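# Load the green-band cartridge into the sealant gun

## Task

Put the cartridge marked with the broad green band into the sealant gun. Its front end must sit almost fully inside the cup of the gun's front ring, with the nozzle sticking out through that ring. The plunger rod will only slide backward while the small thumb plate on the rod, just behind the handle, is held pushed toward the gun's front. Once the cartridge is in, the rod may stay pulled back. The loaded gun must end up resting on the table itself, not leaning on any other object. Then state that you are done.

## Robot and tools

ROBOT. There are two seven-joint Franka FR3 arms, left_arm and right_arm. Each carries a Robotiq 2F-140 two-finger gripper, whose fingers do not fold, plus a wrist camera. The left base sits near (-0.052, +0.370, 0) m and the right base near (+0.035, -0.357, 0) m. Cameras are cam_high, cam_low, cam_left_wrist and cam_right_wrist.

FRAMES. The scene frame has its origin at table-top height, halfway between the arms. +z points up, +x points out over the table, and +y points toward left_arm. Camera image sides do not match arm names. Printed hand positions (m) and quaternions (wxyz) use the scene frame. Motion offsets instead use each arm's current Hand target axes: the gripper's +z is the direction its fingers point, and the fingers close along its y axis. end_effector_position is the centre of the closed finger pads. The fingertips extend about 33 mm past it when the gap is narrow, but only about 9 mm when fully open.

execute_actions(actions, cameras). actions is a list of actions. Each action is a table of up to 15 rows, and each row is one 1/30 s control step. If a table has fewer than 15 rows, its last row repeats until step 15. Every row has 20 numbers in [-1, 1]: first left_arm dx, dy, dz, rx, ry, rz, then left gripper position, force_limit, speed, activate, then the same ten for right_arm. The six pose numbers are an offset, not a pose. They count from that arm's Hand target as it stood when the action began, along that target's own axes. Every row of an action counts from that same start, not from the row before. 1.0 means 0.6 m or 180 degrees, and rx, ry, rz together form one rotation vector. Sending six zeros asks nothing new of that arm. The controller limits each step to 70 mm and 16 degrees from the measured pose, so a large offset may take more than one action.

Gripper numbers. position runs from +1 (fully open, 140 mm) down to about -0.8, where the pads touch. At -1 the fingers close until something blocks them. force_limit sets grip force, from about 14 N at -1 up to about 58 N at +1 on narrow parts. speed sets closing rate, from about 30 mm/s at -1 to about 250 mm/s at +1; faster closing grips harder. Both force_limit and speed start at +1. activate must stay 0. Send 1 once only if the gripper fault reads 7 or 13; that makes it cycle and drop whatever it holds. To keep a gripper unchanged, repeat its last position, force_limit and speed. The cameras argument lists names to show; ["all"] shows every camera. With an empty actions list, images come by default.

move(target, speed, blend, stop_force, zero, blocking, cameras). target is either one 20-number row or a list of up to 15 rows, laid out as above. Every row is an offset from the Hand targets at the move's start, never from the previous row. The gripper travels in a straight line at up to speed m/s (0.002 to 2, default 0.25). It does not avoid obstacles. blend (m) rounds corners between listed targets; 0 stops at each one. stop_force (20 to 40 N) ends an arm's path when it meets that much resistance. Aim a few cm past the contact and move slowly. Leave stop_force out when backing away from a contact. zero (only with stop_force) resets the force baseline first. blocking=false returns early, and it cannot be combined with stop_force. The result adds a move: line, such as done, off_target, held or fault, plus any limits that acted.

Other tools. wait(seconds) lets time pass, 0 to 3600. stop() brakes a running move. zoom_image(camera, region=[x0, y0, x1, y1]) enlarges part of a camera's newest image; the region may be at most 504 by 504 pixels. clear_fault(arm) clears a torque or force fault that a result has already reported. read_manual gives licence texts. finished_scene(scene) ends the scene for good; use it once the gun is loaded and resting on the table.

RESULTS. Each result gives end_effector_position and end_effector_quat_wxyz. It also gives the Hand target, which later offsets count from. A gripper may rest a little short of it; send the remaining distance as an offset. object_status codes: 0 moving, 1 blocked while opening, 2 blocked while closing (a grip), 3 reached the command or pads met. position_measured is in counts: 3 is open, 139 is about 60 mm, 230 is pads touching. Other lines cover joint torques, external torques, flange force and gripper fault. Wrist depth is a 7x7 grid of distances in mm; - means no value. A MOTOR HOT line warns before an over-temperature stop of 30 to 60 s.

AVOID. The contact force limit is 40 N per arm, and a held object's weight counts toward it. Joint contact torque limits are 12 to 35 N m. Hitting either one faults the arm until clear_fault. Fast moves into contact, pressing toward unreachable poses, and gripping a part hard while it still rests on something all cause trouble. Never let the grippers or arms strike each other. Do not drop or fling parts, and keep everything on the table. Release the gun only when it is still.

Each tool is called by a JSON object that holds its "op" and its "data".

## Session

{"op": "execute_actions", "data": {"actions": []}}

Scene clock: 0.00 s.
left_arm: end_effector_position=(+0.1009, +0.0563, +0.2530) position_measured=3 object_status=3 fault=0 end_effector_quat_wxyz=(-0.581, -0.261, +0.771, +0.026) | right_arm: end_effector_position=(+0.7155, -0.3767, +0.2751) position_measured=3 object_status=3 fault=0 end_effector_quat_wxyz=(+0.002, +0.823, +0.568, +0.010)
Joint positions: left_arm=[-0.641 0.117 0.19 -2.227 -0.726 1.275 0.692] | right_arm=[-0.095 0.382 0.094 -1.411 -0.028 1.81 -2.792]
Joint velocities: within noise
Joint torques (N m): no reading
External joint torques (N m): no reading
Flange force (N): no reading
Wrist depth (mm): cam_left_wrist=[2947 3021 3562 2461 3141 2387 2652 / 645 3225 3141 4045 2682 2682 - / - - 3225 3270 2876 - 2295 / - - - - 2623 3562 2295 / - 136 440 499 577 142 111 / - - - - - 529 104 / - - - - - 420 378] | cam_right_wrist=[353 365 365 365 361 368 370 / 350 388 390 393 369 396 394 / 107 147 423 416 394 418 134 / 106 440 429 459 410 463 115 / 494 - 507 483 501 503 524 / - 535 540 548 549 552 545 / 589 - 619 613 600 1616 -]
Hand target: left_arm +0.1009, +0.0563, +0.2530; -0.581, -0.261, +0.771, +0.026 | right_arm +0.7155, -0.3767, +0.2751; +0.002, +0.823, +0.568, +0.010
Tool commands: left_gripper/position=+1.0 left_gripper/force_limit=+1.0 left_gripper/speed=+1.0 left_gripper/activate=+0.0 right_gripper/position=+1.0 right_gripper/force_limit=+1.0 right_gripper/speed=+1.0 right_gripper/activate=+0.0

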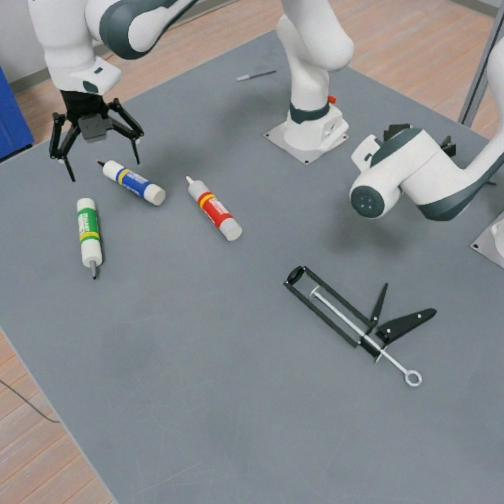

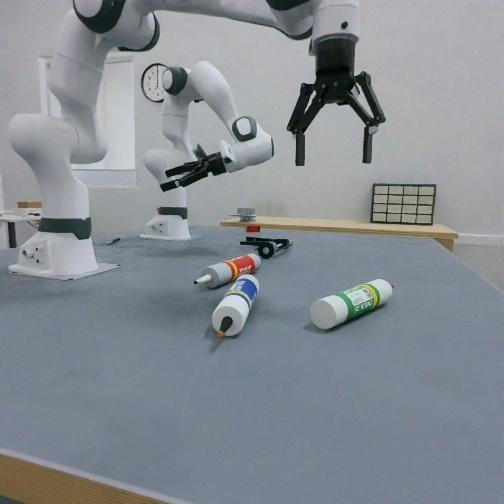

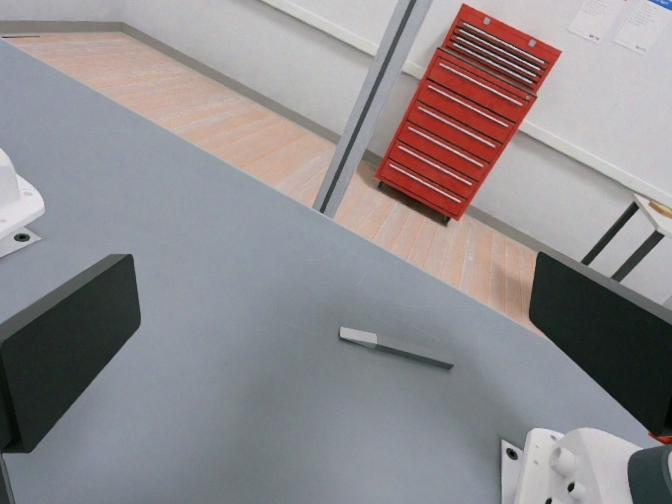

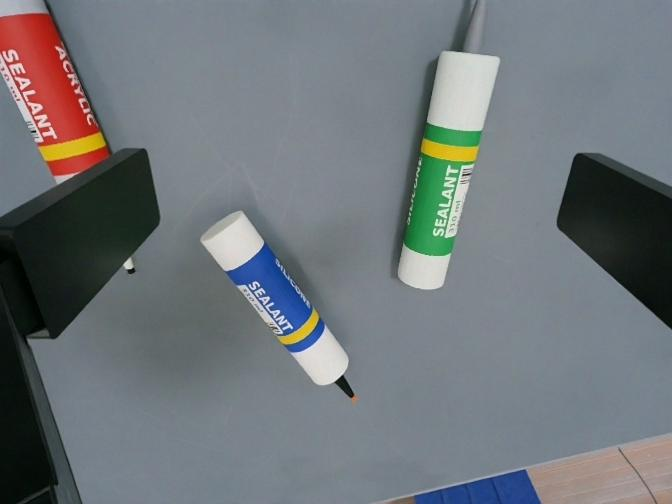

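{"op": "move", "data": {"target": [0.075,0.103,-0.699,0.300,-0.275,-0.253,1,1,1,0,0,0,0,0,0,0,1,1,1,0], "speed": 0.5, "cameras": ["all"]}}

Scene clock: 29.57 s.
left_arm: end_effector_position=(+0.4505, +0.1993, +0.4502) position_measured=3 object_status=3 fault=0 end_effector_quat_wxyz=(+0.002, +0.704, -0.711, +0.001) | right_arm: end_effector_position=(+0.7155, -0.3767, +0.2751) position_measured=3 object_status=3 fault=0 end_effector_quat_wxyz=(+0.002, +0.823, +0.568, +0.010)
Joint positions: left_arm=[-0.468 -0.048 0.129 -1.53 0.003 1.482 -0.32] | right_arm=[-0.095 0.382 0.094 -1.411 -0.028 1.81 -2.792]
Joint velocities: left_arm=[0.001 0 0.001 0 0 0.001 -0.006] | right_arm=[within noise]
Joint torques (N m): left_arm=[0.18 -30.74 -0.05 23.92 1.02 2.26 -0.26] | right_arm=[-0.46 -45.82 1.3 26.28 1.04 2.56 -0.07]
External joint torques (N m): left_arm=[0.22 -1.39 0.23 0.4 0.27 -0.35 -0.26] | right_arm=[-0.39 -0.82 -0.12 1.36 0.1 -0.05 -0.07]
Flange force (N): left_arm=[-0.9 2.9 -1.1] | right_arm=[0.9 4.6 -3.5]
Wrist depth (mm): cam_left_wrist=[502 - - - - - - / 530 529 - 513 - - - / - - - 550 - - - / - - - 572 - 603 586 / - 133 - - - 141 115 / - 663 - - - - 104 / - - - - - 725 -] | cam_right_wrist=[353 363 364 356 368 368 368 / 352 389 391 391 368 393 393 / 356 406 421 419 393 422 134 / 106 438 423 457 426 458 115 / 504 487 470 481 516 503 - / 512 - 543 550 554 543 - / - - 609 609 597 1639 -]
Hand target: left_arm +0.4506, +0.2005, +0.4497; +0.000, +0.707, -0.707, -0.001 | right_arm +0.7155, -0.3767, +0.2751; +0.002, +0.823, +0.568, +0.010
Off the commanded pose: left_arm 0.001 m, 1 deg | right_arm 0.000 m, 0 deg.
move: done

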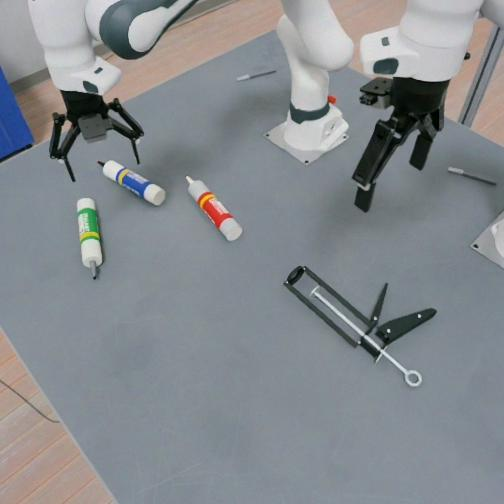

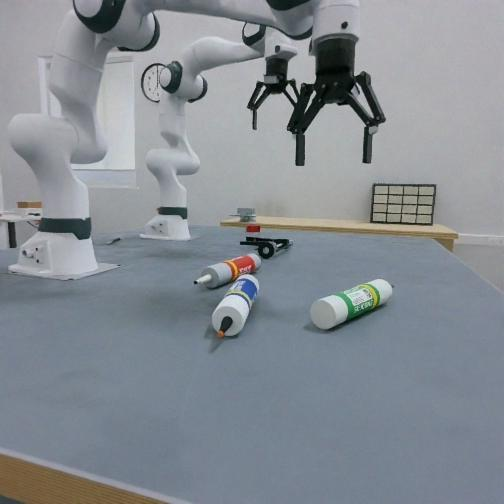

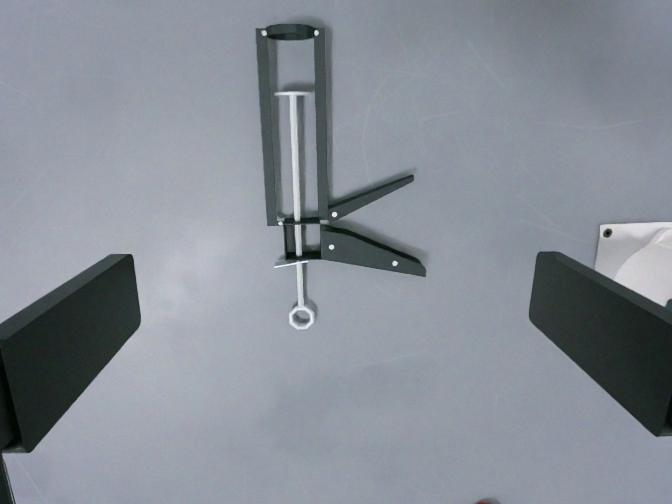

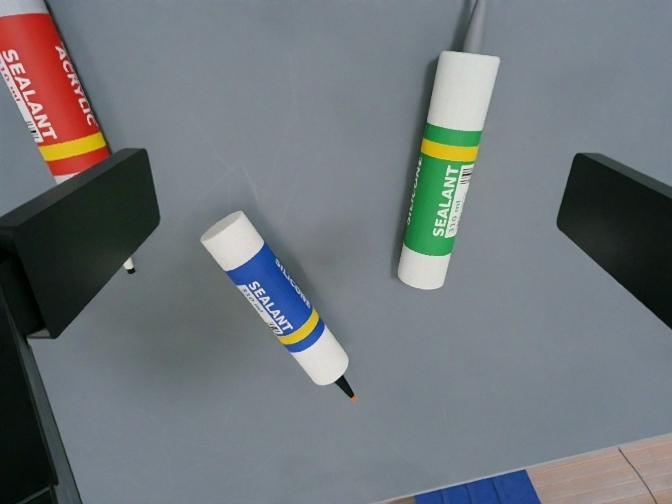

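{"op": "move", "data": {"target": [-0.167,-0.04,0.36,0,0,0,1,1,1,0,0,0,0,0,0,0,1,1,1,0], "speed": 0.4, "cameras": ["cam_left_wrist"]}}

{"op": "zoom_image", "data": {"camera": "cam_left_wrist", "region": [150, 0, 550, 400]}}

Scene clock: 58.23 s.
left_arm: end_effector_position=(+0.4739, +0.3017, +0.2339) position_measured=3 object_status=3 fault=0 end_effector_quat_wxyz=(-0.001, +0.710, -0.705, -0.003) | right_arm: end_effector_position=(+0.7155, -0.3767, +0.2751) position_measured=3 object_status=3 fault=0 end_effector_quat_wxyz=(+0.002, +0.823, +0.568, +0.010)
Joint positions: left_arm=[-0.384 -0.061 0.239 -2.1 0.021 2.037 -0.153] | right_arm=[-0.095 0.382 0.094 -1.411 -0.028 1.81 -2.792]
Joint velocities: left_arm=[0.001 0.002 0 -0.001 -0.002 0 0.005] | right_arm=[within noise]
Joint torques (N m): left_arm=[0.13 -31.42 0.24 23.84 0.34 2.89 0.51] | right_arm=[-0.46 -45.82 1.27 26.3 1.03 2.58 -0.06]
External joint torques (N m): left_arm=[0.08 -2.3 0.7 -0.61 -0.34 0.31 0.51] | right_arm=[-0.64 -1.1 -0.33 1.57 0.08 -0.01 -0.06]
Flange force (N): left_arm=[-2.9 8.3 0.2] | right_arm=[0.6 4.7 -3.9]
Wrist depth (mm): cam_left_wrist=[- - - 308 - 335 - / - - - 328 318 - 368 / - - 361 340 338 - 369 / - - 375 - - 150 - / - 134 - - 409 141 111 / - - - - - - 104 / - - - 443 - - -] | cam_right_wrist=[337 363 363 365 365 367 371 / 351 390 390 391 383 395 397 / 107 404 422 425 380 416 135 / 106 446 422 455 432 466 116 / 498 491 482 484 493 503 - / 533 546 573 564 549 528 544 / - 609 589 609 629 1651 -]
Hand target: left_arm +0.4740, +0.3010, +0.2338; +0.000, +0.707, -0.707, -0.001 | right_arm +0.7155, -0.3767, +0.2751; +0.002, +0.823, +0.568, +0.010
Off the commanded pose: left_arm 0.001 m, 0 deg | right_arm 0.000 m, 0 deg.
move: done

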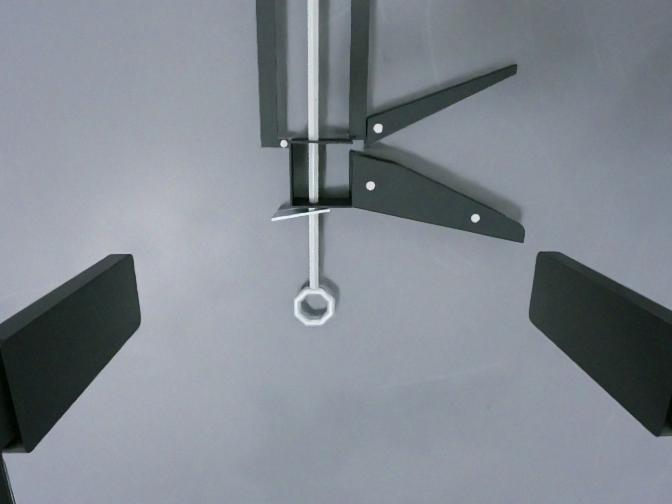

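Scaled by 1.260.

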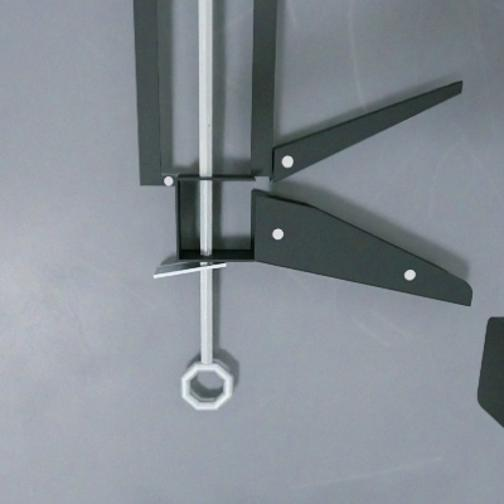

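{"op": "move", "data": {"target": [[0.21,-0.005,0.2,0,0,0,1,-1,-1,0,0,0,0,0,0,0,1,1,1,0],[0.21,-0.005,0.318,0,0,0,1,-1,-1,0,0,0,0,0,0,0,1,1,1,0],[0.21,-0.005,0.318,0,0,0,-1,-1,-1,0,0,0,0,0,0,0,1,1,1,0]], "speed": [0.3,0.15,0.15], "cameras": ["cam_left_wrist","cam_high"]}}

Scene clock: 86.80 s.
left_arm: end_effector_position=(+0.4779, +0.1753, +0.0436) position_measured=108 object_status=2 fault=0 end_effector_quat_wxyz=(-0.001, +0.708, -0.706, +0.000) | right_arm: end_effector_position=(+0.7155, -0.3767, +0.2751) position_measured=3 object_status=3 fault=0 end_effector_quat_wxyz=(+0.002, +0.823, +0.568, +0.010)
Joint positions: left_arm=[-0.49 0.302 0.129 -2.168 -0.058 2.467 -0.315] | right_arm=[-0.095 0.382 0.094 -1.411 -0.028 1.81 -2.792]
Joint torques (N m): left_arm=[0.46 -39.91 1.15 19.62 0.24 2.25 0.27] | right_arm=[-0.46 -45.83 1.29 26.28 1.04 2.57 -0.05]
External joint torques (N m): left_arm=[0.42 -1.8 -0.38 -1.04 -0.23 -0.36 0.27] | right_arm=[-0.51 -1.17 -0.21 1.57 0.1 -0.01 -0.05]
Flange force (N): left_arm=[-3.4 6.7 -3.8] | right_arm=[0.7 4.4 -3.9]
Wrist depth (mm): cam_left_wrist=[- 153 133 126 134 - 166 / - 159 137 138 141 - - / 166 166 148 - 148 - - / - 172 153 156 156 - 184 / - 99 161 163 164 110 94 / - 79 192 - 176 - 93 / - - 199 182 182 - -] | cam_right_wrist=[353 364 364 366 362 367 370 / 350 407 392 393 369 394 396 / - 406 419 421 392 423 128 / 106 440 422 456 427 461 115 / 501 495 443 488 512 506 525 / 540 549 560 568 560 556 517 / 588 601 611 614 613 617 -]
Hand target: left_arm +0.4765, +0.1752, +0.0428; +0.000, +0.707, -0.707, -0.001 | right_arm +0.7155, -0.3767, +0.2751; +0.002, +0.823, +0.568, +0.010
Off the commanded pose: left_arm 0.002 m, 0 deg | right_arm 0.000 m, 0 deg.
move: done
Images, in order (width x height): cam_high 504x504, cam_left_wrist 672x504.

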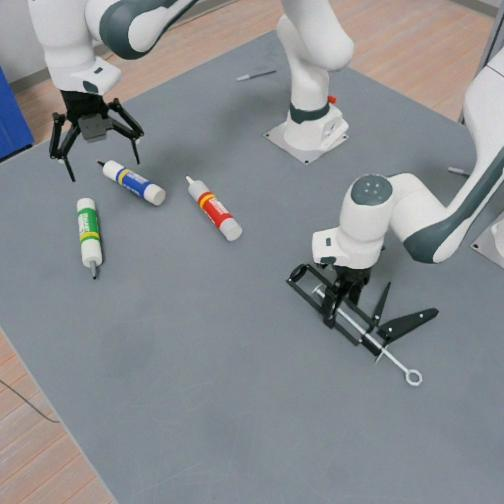

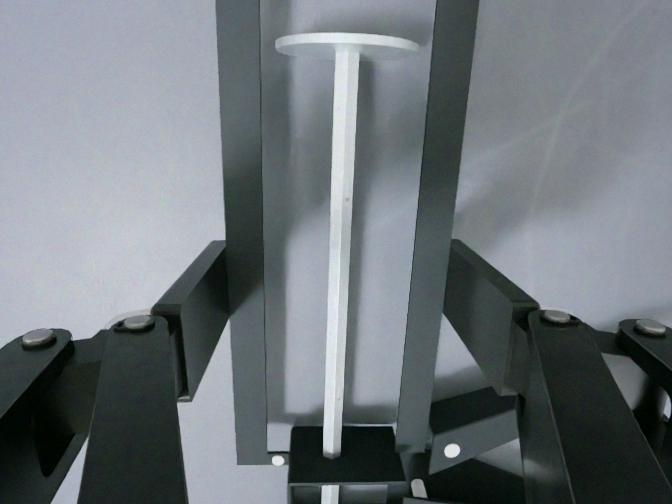

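{"op": "move", "data": {"target": [[0,0,-0.033,0,0,0,-1,-1,-1,0,0,0,0,0,0,0,1,1,1,0],[0.283,0,-0.033,0,0,0,-1,-1,-1,0,0.119,-0.518,-0.042,-0.005,-0.008,0.885,1,1,1,0],[0.283,0,-0.003,0,0,0,-1,-1,-1,0,0.119,-0.518,-0.042,-0.005,-0.008,0.885,1,1,1,0],[0.283,0,-0.003,0,0,0,0.1,-1,-1,0,0.119,-0.518,-0.042,-0.005,-0.008,0.885,1,1,1,0],[0.283,0,-0.35,0,0,0,0.1,-1,1,0,0.119,-0.518,-0.042,-0.005,-0.008,0.885,0.1,1,1,0]], "speed": [0.1,0.4,0.1,0.1,0.4], "cameras": ["all"]}}

Scene clock: 109.47 s.
left_arm: end_effector_position=(+0.4772, +0.0044, +0.2529) position_measured=110 object_status=2 fault=0 end_effector_quat_wxyz=(+0.002, +0.705, -0.709, +0.000) | right_arm: end_effector_position=(+0.4505, -0.2004, +0.2953) position_measured=117 object_status=0 fault=0 end_effector_quat_wxyz=(+0.001, +0.708, -0.706, +0.000)
Joint positions: left_arm=[-0.739 0.276 0.145 -1.62 -0.045 1.892 -0.57] | right_arm=[-0.243 -0.424 0.533 -2.248 0.219 1.869 0.17]
Joint torques (N m): left_arm=[0.16 -43.92 2.57 24.8 0.78 2.27 -0.21] | right_arm=[-0.46 -14.05 -6.99 26.11 1.08 2.3 0.18]
External joint torques (N m): left_arm=[0.25 -2.32 1.13 -0.18 0.04 -0.37 -0.21] | right_arm=[-0.5 -0.46 -0.39 1.78 0.37 -0.26 0.18]
Flange force (N): left_arm=[-5.0 6.5 -1.5] | right_arm=[-1.0 -2.8 -5.0]
Wrist depth (mm): cam_left_wrist=[- - - 350 358 341 - / - - 350 361 364 - - / - - 374 336 - 386 - / - - 153 364 157 407 - / - 96 407 372 144 111 93 / - 75 427 - - - 93 / - - - - - - -] | cam_right_wrist=[378 383 378 375 377 379 385 / 404 403 399 401 406 410 422 / 438 - 133 431 427 128 440 / - 87 452 466 468 103 84 / - - 498 506 515 84 62 / - - 601 544 588 68 - / - - 643 636 641 - -]
Hand target: left_arm +0.4770, +0.0051, +0.2526; +0.000, +0.707, -0.707, -0.001 | right_arm +0.4500, -0.1995, +0.2967; +0.000, +0.706, -0.708, +0.000
Off the commanded pose: left_arm 0.001 m, 0 deg | right_arm 0.002 m, 0 deg.
move: done; limits=paced

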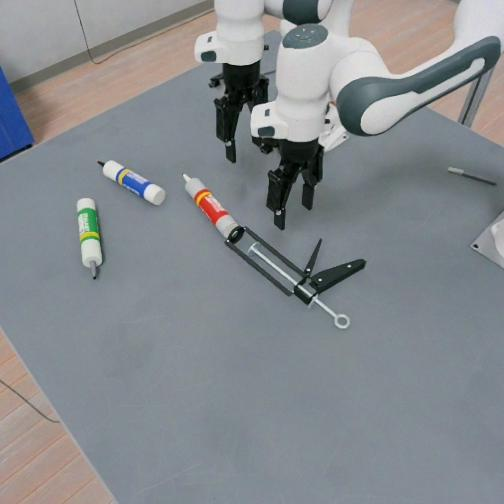

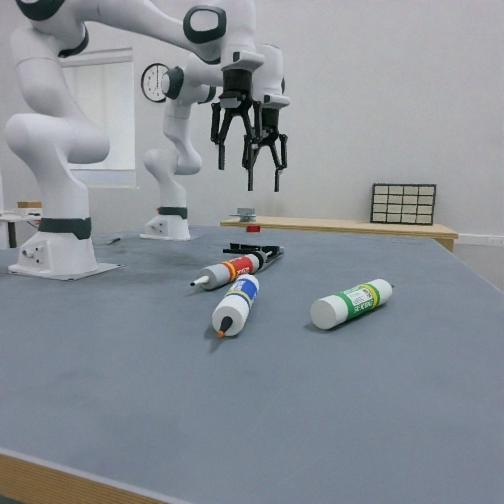

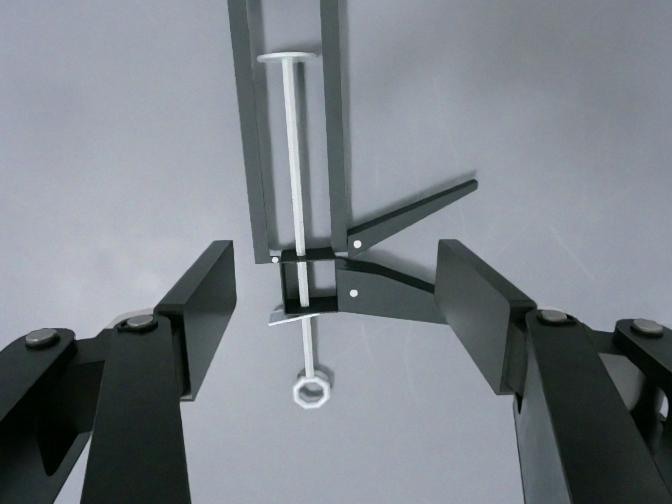

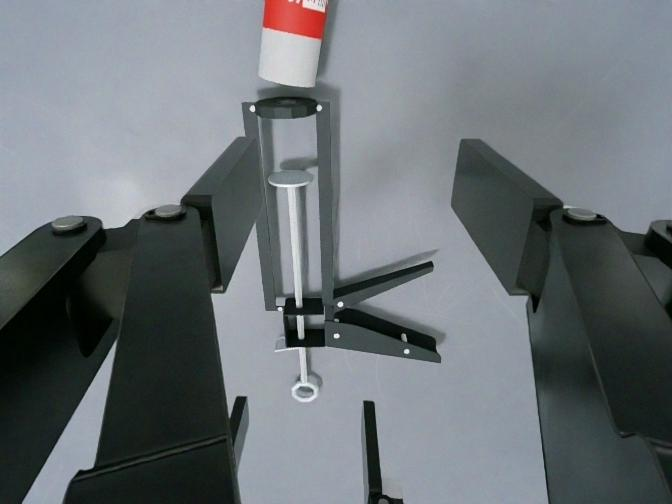

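{"op": "move", "data": {"target": [[-0.492,-0.017,0.167,0,0.222,0,0,-1,1,0,0,0,0,0,0,0,-0.54,-1,1,0],[-0.492,-0.017,0.167,0,0.222,0,0,-1,1,0,-0.567,-0.078,0.245,0,0,0,-0.54,-1,1,0]], "speed": 0.35, "cameras": ["all"]}}

Scene clock: 141.93 s.
left_arm: end_effector_position=(+0.4866, +0.3012, +0.1525) position_measured=129 object_status=3 fault=0 end_effector_quat_wxyz=(+0.242, +0.667, -0.663, +0.238) | right_arm: end_effector_position=(+0.4983, +0.1407, +0.1500) position_measured=197 object_status=3 fault=0 end_effector_quat_wxyz=(-0.001, +0.709, -0.705, +0.001)
Joint positions: left_arm=[-0.159 0.196 0.365 -2.119 -0.822 1.965 0.671] | right_arm=[0.303 0.552 0.651 -1.597 -0.364 2.028 1.027]
Joint velocities: left_arm=[within noise] | right_arm=[0.001 0 -0.002 -0.001 -0.001 -0.001 0.005]
Joint torques (N m): left_arm=[0.65 -35.14 2.12 21.49 -0.62 0.58 0.41] | right_arm=[0.04 -43.11 9.62 24.79 1.23 2.24 0.14]
External joint torques (N m): left_arm=[0.55 -1.27 -0.08 0.12 -0.34 -0.31 0.39] | right_arm=[-0.03 -1.01 -0.96 2.04 0.54 -0.24 0.14]
Flange force (N): left_arm=[0.5 2.5 -1.4] | right_arm=[-5.5 -5.5 -3.6]
Wrist depth (mm): cam_left_wrist=[- - 387 356 390 - - / 348 354 353 334 337 344 - / 322 324 323 314 345 343 - / - 293 147 - 150 - - / - 95 121 - 139 99 - / - 79 263 270 - - - / - - - - - - -] | cam_right_wrist=[256 256 256 252 255 228 233 / 276 276 276 270 275 274 275 / 298 292 293 272 136 297 296 / 319 77 81 107 89 87 312 / - 72 - 347 - 65 - / - - - - - - 66 / - - - - - - -]
Hand target: left_arm +0.4870, +0.3005, +0.1527; +0.242, +0.665, -0.664, +0.240 | right_arm +0.4976, +0.1405, +0.1496; +0.000, +0.706, -0.708, +0.000
Off the commanded pose: left_arm 0.001 m, 0 deg | right_arm 0.001 m, 1 deg.
move: done; limits=paced

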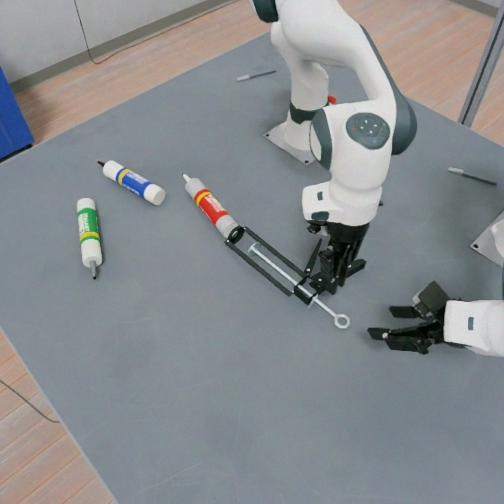

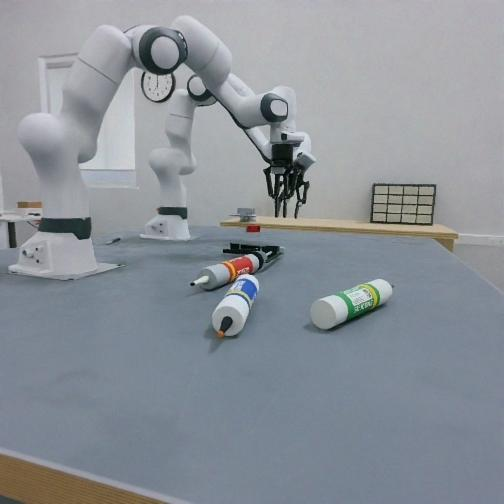

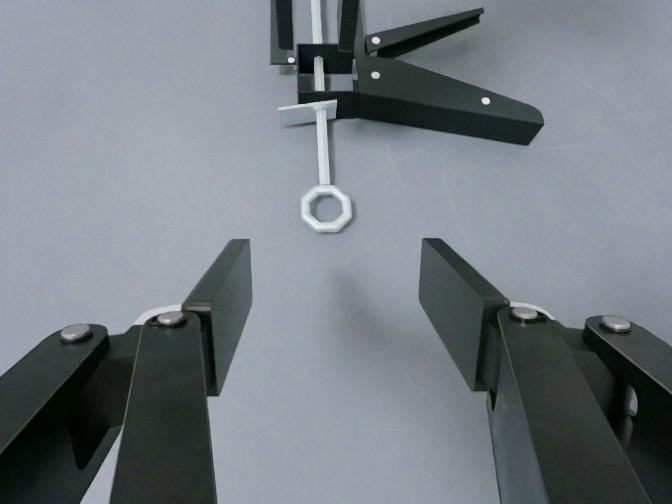

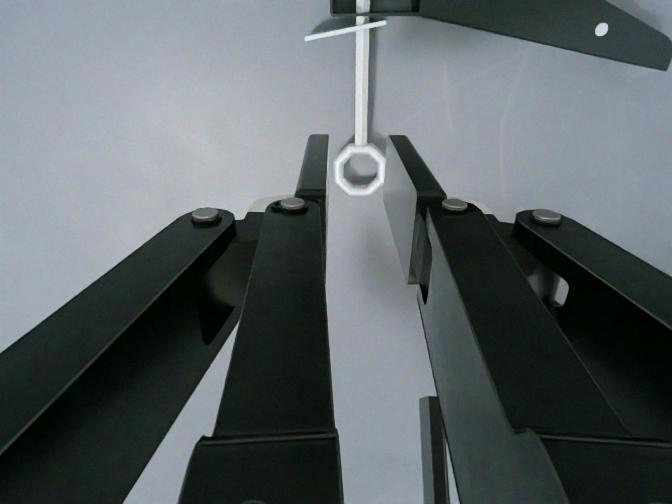

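{"op": "move", "data": {"target": [[0,0,0,0,0,0,0,-1,1,0,0.018,0,0,0,0,0,-0.54,-1,1,0],[0,0,0,0,0,0,0,-1,1,0,0.018,0,0.1783,0,0,0,-0.54,-1,1,0]], "speed": 0.15, "cameras": ["cam_left_wrist","cam_right_wrist"]}}

{"op": "zoom_image", "data": {"camera": "cam_left_wrist", "region": [200, 0, 500, 240]}}

Scene clock: 152.83 s.
left_arm: end_effector_position=(+0.4866, +0.3012, +0.1525) position_measured=129 object_status=3 fault=0 end_effector_quat_wxyz=(+0.242, +0.667, -0.663, +0.238) | right_arm: end_effector_position=(+0.4958, +0.1285, +0.0413) position_measured=197 object_status=3 fault=0 end_effector_quat_wxyz=(+0.003, +0.708, -0.706, -0.001)
Joint positions: left_arm=[-0.159 0.196 0.365 -2.119 -0.822 1.965 0.671] | right_arm=[0.323 0.668 0.582 -1.703 -0.443 2.229 1.07]
Joint velocities: left_arm=[within noise] | right_arm=[0.001 0.002 -0.002 0 -0.001 0.005 0.005]
Joint torques (N m): left_arm=[0.6 -35.12 2.15 21.46 -0.63 0.6 0.47] | right_arm=[0.05 -45.29 10.89 22.44 0.57 2.68 0.12]
External joint torques (N m): left_arm=[0.52 -1.36 -0.02 0.17 -0.37 -0.29 0.45] | right_arm=[0.12 -1.28 -0.63 1.58 -0.04 0.23 0.12]
Flange force (N): left_arm=[0.5 2.6 -1.4] | right_arm=[-3.1 -2.8 -1.2]
Wrist depth (mm): cam_left_wrist=[- - 226 235 226 - - / - 346 - 292 337 336 - / - - - 317 - - - / - - 142 - 154 - 325 / - - 122 - 140 101 94 / - 79 - - - - - / - - - - 260 - -] | cam_right_wrist=[160 160 160 154 161 133 133 / 172 172 172 170 172 173 173 / 186 186 183 169 135 187 187 / 198 77 81 181 89 87 196 / - 72 - 218 - 65 - / - - - 246 - - 66 / - - - - - - -]
Hand target: left_arm +0.4870, +0.3005, +0.1527; +0.242, +0.665, -0.664, +0.240 | right_arm +0.4975, +0.1297, +0.0427; +0.000, +0.706, -0.708, +0.000
Off the commanded pose: left_arm 0.001 m, 0 deg | right_arm 0.003 m, 0 deg.
move: done

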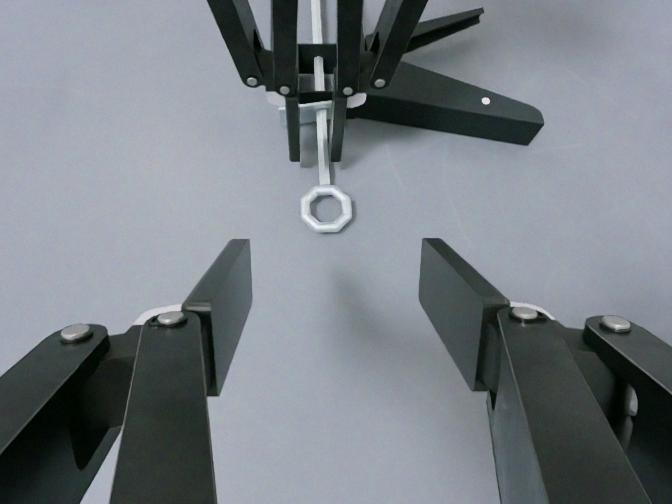

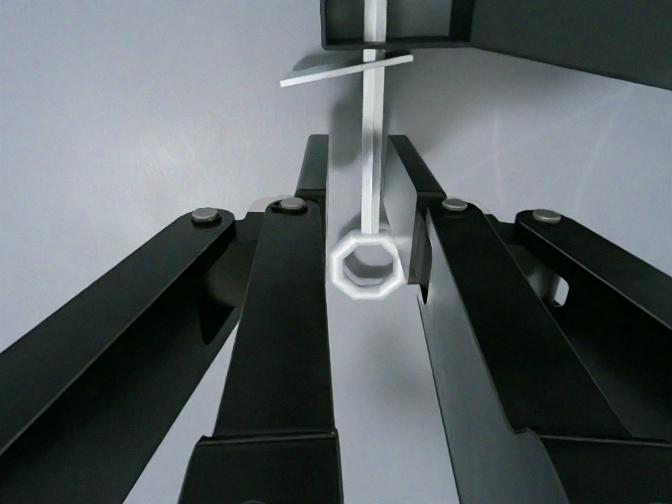

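Scaled by 1.680.

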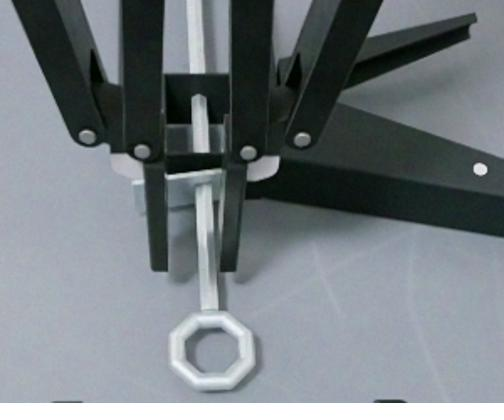

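{"op": "move", "data": {"target": [[-0.03,-0.005,0.2,0,0,0,0,-1,1,0,0,0,0,0,0,0,-0.54,-1,1,0],[0.0075,-0.005,0.2515,0,0,0,0,-1,1,0,0,0,0,0,0,0,-0.54,-1,1,0],[0.0075,-0.005,0.2515,0,0,0,-1,0,-1,0,0,0,0,0,0,0,-0.54,-1,1,0]], "speed": [0.3,0.1,0.1], "cameras": ["cam_left_wrist","cam_right_wrist"]}}

Scene clock: 166.40 s.
left_arm: end_effector_position=(+0.4896, +0.2000, +0.0408) position_measured=178 object_status=0 fault=0 end_effector_quat_wxyz=(+0.242, +0.663, -0.666, +0.240) | right_arm: end_effector_position=(+0.4960, +0.1286, +0.0412) position_measured=197 object_status=3 fault=0 end_effector_quat_wxyz=(+0.003, +0.708, -0.706, -0.001)
Joint positions: left_arm=[-0.246 0.393 0.225 -2.155 -1.066 2.206 0.787] | right_arm=[0.324 0.668 0.582 -1.703 -0.443 2.23 1.071]
Joint torques (N m): left_arm=[-0.02 -39.17 2.88 17.07 -0.12 0.99 0.08] | right_arm=[0.04 -45.33 10.69 22.41 0.71 2.65 0.16]
External joint torques (N m): left_arm=[-0.03 -1.22 0.2 -1.13 -0.12 0.26 0.06] | right_arm=[0.07 -1.2 -0.86 1.54 0.1 0.2 0.16]
Flange force (N): left_arm=[2.2 7.1 -1.9] | right_arm=[-3.1 -2.8 -1.1]
Wrist depth (mm): cam_left_wrist=[- 100 106 208 104 195 258 / - - 120 186 200 193 193 / - 193 193 185 - - - / - - 166 170 166 187 - / - 173 105 160 113 - 183 / - 75 - - 75 81 - / - - - - - - -] | cam_right_wrist=[160 160 160 158 159 133 133 / 172 172 172 169 171 173 173 / 185 185 182 169 136 187 186 / 198 77 81 181 89 87 197 / - 72 - 218 - 65 - / - - - 245 - - 66 / - - - - - - -]
Hand target: left_arm +0.4897, +0.2003, +0.0398; +0.242, +0.665, -0.664, +0.240 | right_arm +0.4975, +0.1297, +0.0427; +0.000, +0.706, -0.708, +0.000
Off the commanded pose: left_arm 0.001 m, 0 deg | right_arm 0.002 m, 0 deg.
move: done

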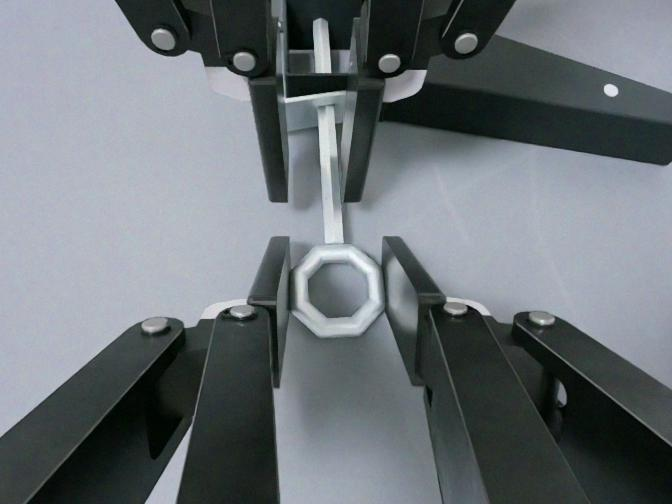

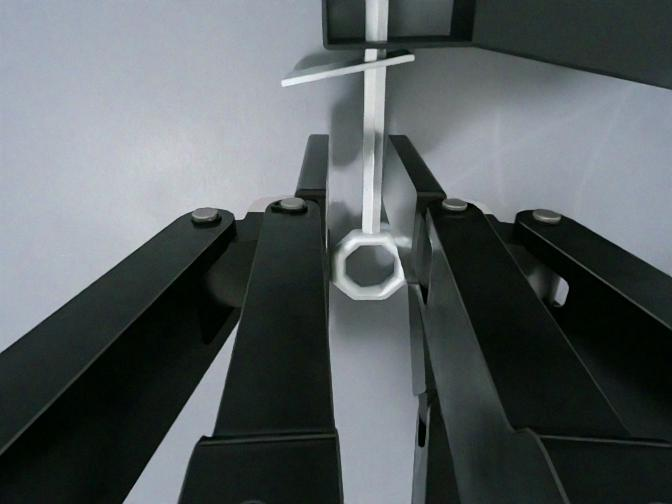

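{"op": "move", "data": {"target": [-0.236,0,-0.198,0,0,0,-1,0,-1,0,0,0,0,0,0,0,-0.54,-1,1,0], "speed": 0.05, "stop_force": 28, "cameras": ["cam_left_wrist","cam_right_wrist","cam_high"]}}

Scene clock: 175.13 s.
left_arm: end_effector_position=(+0.4827, +0.2651, +0.0507) position_measured=178 object_status=2 fault=0 end_effector_quat_wxyz=(+0.264, +0.647, -0.672, +0.246) | right_arm: end_effector_position=(+0.4813, +0.1664, +0.0516) position_measured=197 object_status=3 fault=0 end_effector_quat_wxyz=(-0.022, +0.717, -0.696, -0.017)
Joint positions: left_arm=[-0.212 0.42 0.357 -2.111 -1.013 2.029 0.876] | right_arm=[0.408 0.648 0.531 -1.698 -0.371 2.288 1.042]
Joint velocities: left_arm=[within noise] | right_arm=[0 0 -0.001 0 0.003 0 -0.004]
Joint torques (N m): left_arm=[13.52 -35.35 20.61 15.96 4.02 5.32 0.29] | right_arm=[-12.69 -47.55 -4.44 18.86 -1.8 -3.33 0.06]
External joint torques (N m): left_arm=[13.54 2.52 16.33 -2.44 4.2 4.83 0.27] | right_arm=[-12.79 -2.83 -15.02 -2.52 -2.41 -5.93 0.07]
Flange force (N): left_arm=[-19.2 8.7 -19.0] | right_arm=[24.4 -3.0 -8.2]
Wrist depth (mm): cam_left_wrist=[- 268 - 147 207 253 291 / - - - 172 204 202 199 / - - - - - 218 208 / - 196 - 170 151 - - / - - 105 161 113 - - / - 75 - - - 81 - / - - - - - - -] | cam_right_wrist=[168 168 167 165 165 135 163 / 182 182 182 160 165 144 145 / 198 199 194 162 148 197 159 / 214 77 81 183 89 87 212 / - 72 - 232 - 65 - / - - - 265 - - 66 / - - - - - - -]
Hand target: left_arm +0.4884, +0.3000, +0.0405; +0.242, +0.665, -0.664, +0.240 (not the last commanded pose) | right_arm +0.4975, +0.1297, +0.0427; +0.000, +0.706, -0.708, +0.000
Off the commanded pose: left_arm 0.121 m, 3 deg | right_arm 0.041 m, 4 deg.
move: contact (left_arm)
Images, in order (width x height): cam_high 504x504, cam_left_wrist 672x504, cam_right_wrist 672x504.

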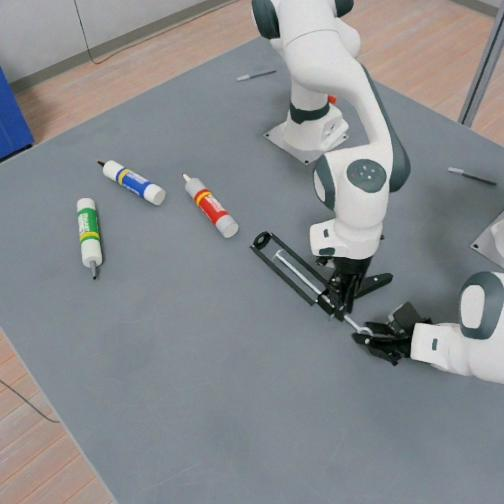

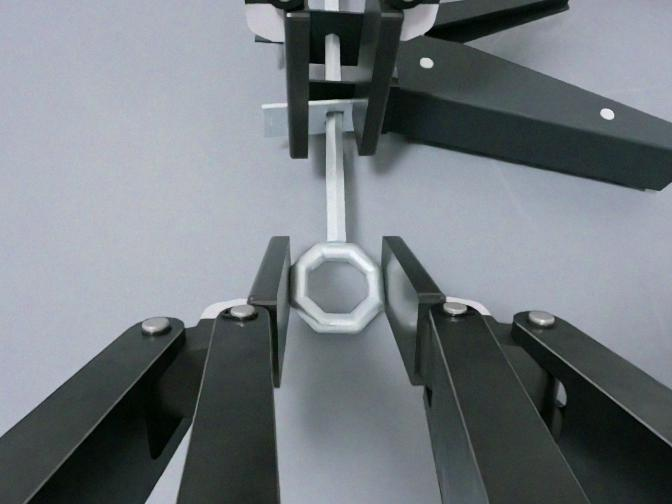

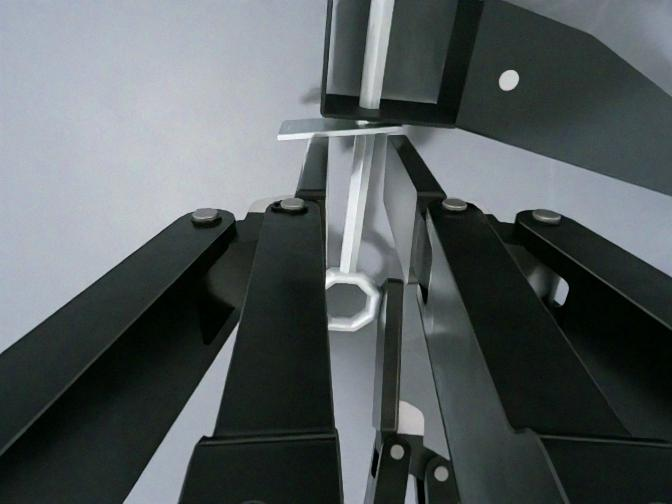

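{"op": "move", "data": {"target": [[0.127,-0.002,0.107,0,0,0,-1,0,-1,0,0,0,0,0,0,0,-0.54,-1,1,0],[0.127,-0.002,0.107,0,0,0,-1,0,-1,0,0,0,-0.13,0,0,0,-0.82,-1,1,0]], "speed": 0.12, "cameras": ["cam_left_wrist","cam_right_wrist"]}}

Scene clock: 188.83 s.
left_arm: end_effector_position=(+0.4867, +0.1985, +0.0402) position_measured=178 object_status=2 fault=0 end_effector_quat_wxyz=(+0.245, +0.659, -0.670, +0.239) | right_arm: end_effector_position=(+0.4982, +0.1302, +0.1210) position_measured=231 object_status=3 fault=0 end_effector_quat_wxyz=(-0.001, +0.705, -0.710, +0.001)
Joint positions: left_arm=[-0.339 0.406 0.323 -2.152 -1.094 2.169 0.808] | right_arm=[0.358 0.533 0.551 -1.667 -0.318 2.113 1.007]
Joint torques (N m): left_arm=[0.09 -39.61 5.1 17.85 -0.9 1.96 -0.25] | right_arm=[-0.94 -43.93 9.13 24.28 0.86 2.23 -0.3]
External joint torques (N m): left_arm=[-0.14 -2.2 1.03 -0.26 -0.87 1.23 -0.27] | right_arm=[-1.17 -0.95 -0.08 1.46 0.2 -0.27 -0.3]
Flange force (N): left_arm=[4.2 7.4 -1.7] | right_arm=[-0.6 -3.4 -3.5]
Wrist depth (mm): cam_left_wrist=[234 - - 217 198 194 - / - 208 218 191 196 192 190 / - 195 191 - - - 209 / - 186 188 169 - - 192 / - - 103 161 112 - 186 / - 75 121 - - 81 - / - - - - - - -] | cam_right_wrist=[231 231 230 223 230 202 206 / 248 247 247 244 248 247 248 / 268 268 267 109 263 267 268 / 290 281 88 77 78 83 291 / - 60 70 - - - - / - - - - - - 64 / - - - - - - -]
Hand target: left_arm +0.4895, +0.2004, +0.0401; +0.242, +0.665, -0.664, +0.240 | right_arm +0.4976, +0.1297, +0.1207; +0.000, +0.706, -0.708, +0.000
Off the commanded pose: left_arm 0.003 m, 1 deg | right_arm 0.001 m, 0 deg.
move: done

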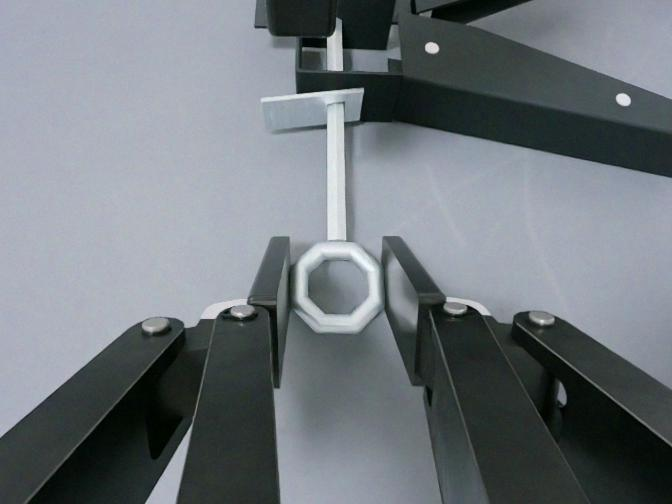

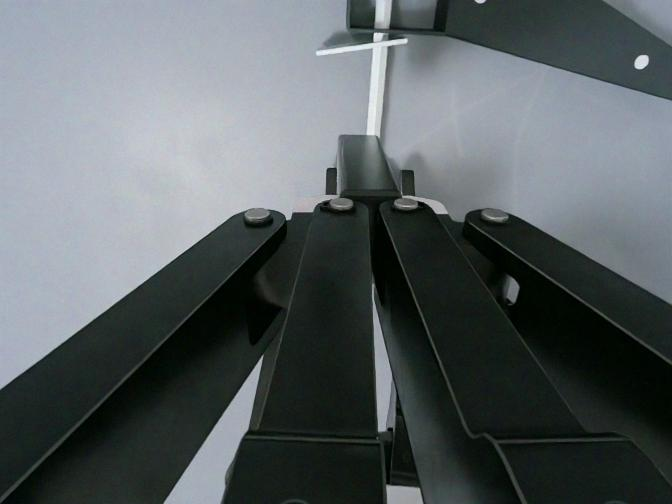

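{"op": "move", "data": {"target": [[0,0,0,0,0,0,-1,0,-1,0,0,-0.015,0,0,0,0,-0.82,-1,1,0],[0,0,0,0,0,0,-1,0,-1,0,0,-0.015,0.13,0,0,0,-0.82,-1,1,0]], "speed": 0.12}}

{"op": "move", "data": {"target": [-0.255,0,-0.214,0,0,0,-1,0,-1,0,0,0,0,0,0,0,-0.82,-1,1,0], "speed": 0.05, "stop_force": 26, "cameras": ["cam_left_wrist","cam_right_wrist"]}}

Scene clock: 198.27 s.
left_arm: end_effector_position=(+0.4867, +0.1985, +0.0402) position_measured=178 object_status=2 fault=0 end_effector_quat_wxyz=(+0.245, +0.659, -0.670, +0.239) | right_arm: end_effector_position=(+0.5051, +0.1287, +0.0418) position_measured=231 object_status=3 fault=0 end_effector_quat_wxyz=(+0.003, +0.708, -0.706, -0.001)
Joint positions: left_arm=[-0.339 0.406 0.323 -2.152 -1.094 2.169 0.808] | right_arm=[0.39 0.659 0.496 -1.677 -0.376 2.234 1.02]
Joint velocities: left_arm=[within noise] | right_arm=[0.001 -0.001 -0.001 0.001 0 0.005 0.002]
Joint torques (N m): left_arm=[0.03 -39.6 5.17 17.88 -0.92 1.96 -0.28] | right_arm=[0.12 -46.81 9.15 22.94 0.52 2.72 0.22]
External joint torques (N m): left_arm=[-0.15 -2.26 1.14 -0.17 -0.89 1.25 -0.3] | right_arm=[0.09 -1.04 -0.92 1.42 -0.09 0.25 0.21]
Flange force (N): left_arm=[4.3 7.2 -1.8] | right_arm=[-3.1 -2.7 -0.7]
Wrist depth (mm): cam_left_wrist=[- 101 101 102 195 198 252 / 213 211 118 189 197 192 191 / - 199 161 - - - 208 / - 181 183 167 - 191 - / 171 173 106 160 112 182 - / - 75 - 167 - 81 - / - - - - - - -] | cam_right_wrist=[160 160 160 160 148 156 133 / 172 172 172 170 170 173 173 / 186 186 186 121 181 187 188 / 202 196 88 77 78 83 201 / - 60 70 - - - - / - - - - - - 64 / - - - - - - -]
Hand target: left_arm +0.4895, +0.2004, +0.0401; +0.242, +0.665, -0.664, +0.240 | right_arm +0.5065, +0.1297, +0.0427; +0.000, +0.706, -0.708, +0.000
Off the commanded pose: left_arm 0.003 m, 1 deg | right_arm 0.002 m, 0 deg.
move: done

Scene clock: 201.90 s.
left_arm: end_effector_position=(+0.4822, +0.2573, +0.0488) position_measured=178 object_status=2 fault=0 end_effector_quat_wxyz=(+0.262, +0.649, -0.671, +0.244) | right_arm: end_effector_position=(+0.4943, +0.1599, +0.0496) position_measured=231 object_status=3 fault=0 end_effector_quat_wxyz=(-0.019, +0.714, -0.700, -0.014)
Joint positions: left_arm=[-0.283 0.426 0.413 -2.118 -1.042 2.029 0.877] | right_arm=[0.431 0.655 0.488 -1.672 -0.348 2.277 1.018]
Joint torques (N m): left_arm=[11.45 -35.2 18.6 16.47 2.98 4.88 0.23] | right_arm=[-10.33 -48.1 -2.22 19.39 -1.29 -2.63 -0.19]
External joint torques (N m): left_arm=[11.39 1.95 13.55 -1.68 3.14 4.38 0.2] | right_arm=[-10.49 -2.22 -12.2 -2.28 -1.9 -5.23 -0.19]
Flange force (N): left_arm=[-15.7 6.0 -15.7] | right_arm=[20.2 -2.6 -7.7]
Wrist depth (mm): cam_left_wrist=[- - 133 142 220 252 - / - 230 200 172 203 198 196 / - - - 212 - 216 208 / 189 - 192 174 - 210 - / - - 105 162 113 - - / - 75 - - - 81 - / - - - 160 - - -] | cam_right_wrist=[166 166 169 166 166 134 135 / 179 180 179 173 162 145 142 / 197 196 195 121 191 195 194 / 216 207 89 77 78 83 214 / - 60 70 - - - - / - - - - - - 64 / - - - - - - -]
Hand target: left_arm +0.4885, +0.2874, +0.0407; +0.243, +0.665, -0.664, +0.239 (not the last commanded pose) | right_arm +0.5065, +0.1297, +0.0427; +0.000, +0.706, -0.708, +0.000
Off the commanded pose: left_arm 0.143 m, 3 deg | right_arm 0.033 m, 3 deg.
move: contact (left_arm)

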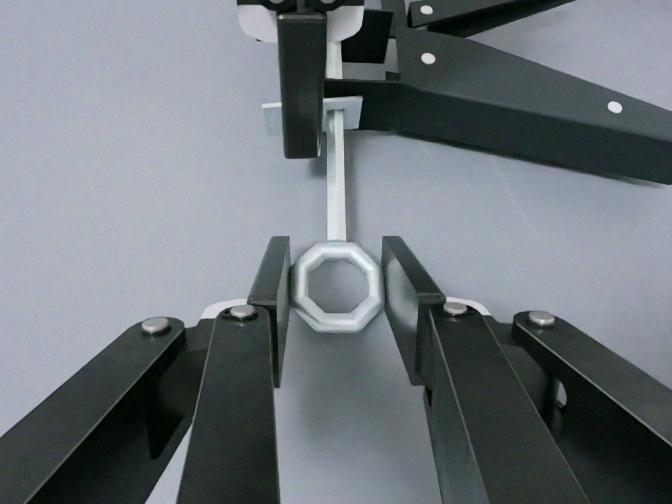

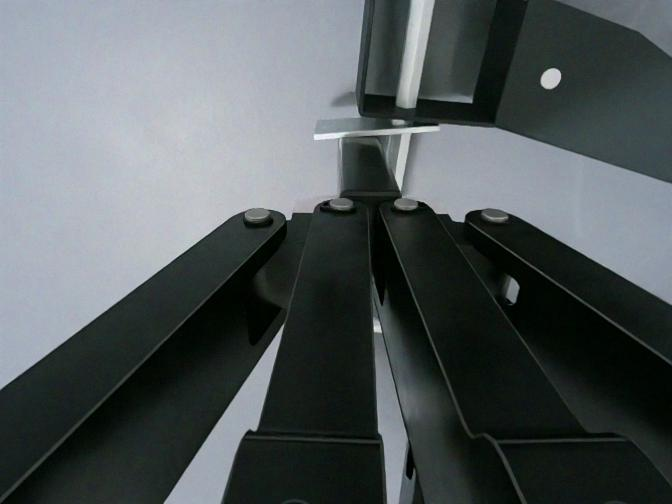

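{"op": "zoom_image", "data": {"camera": "cam_right_wrist", "region": [290, 80, 490, 230]}}

{"op": "zoom_image", "data": {"camera": "cam_left_wrist", "region": [240, 0, 440, 150]}}

Scaled by 2.520.

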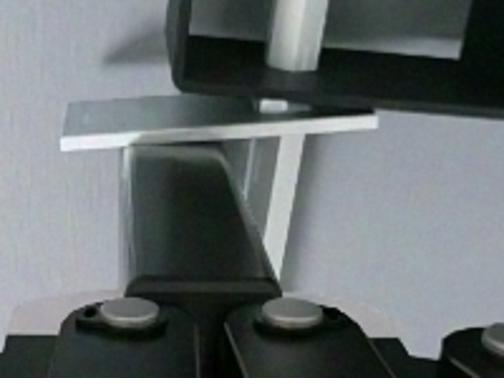

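Scaled by 2.520.

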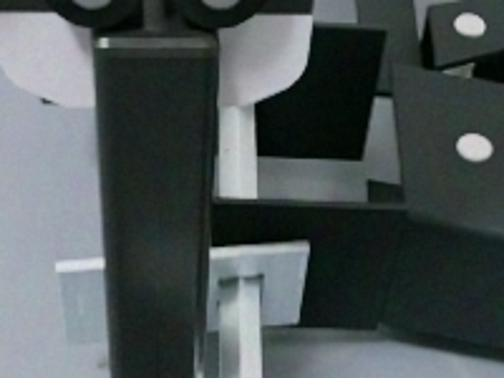

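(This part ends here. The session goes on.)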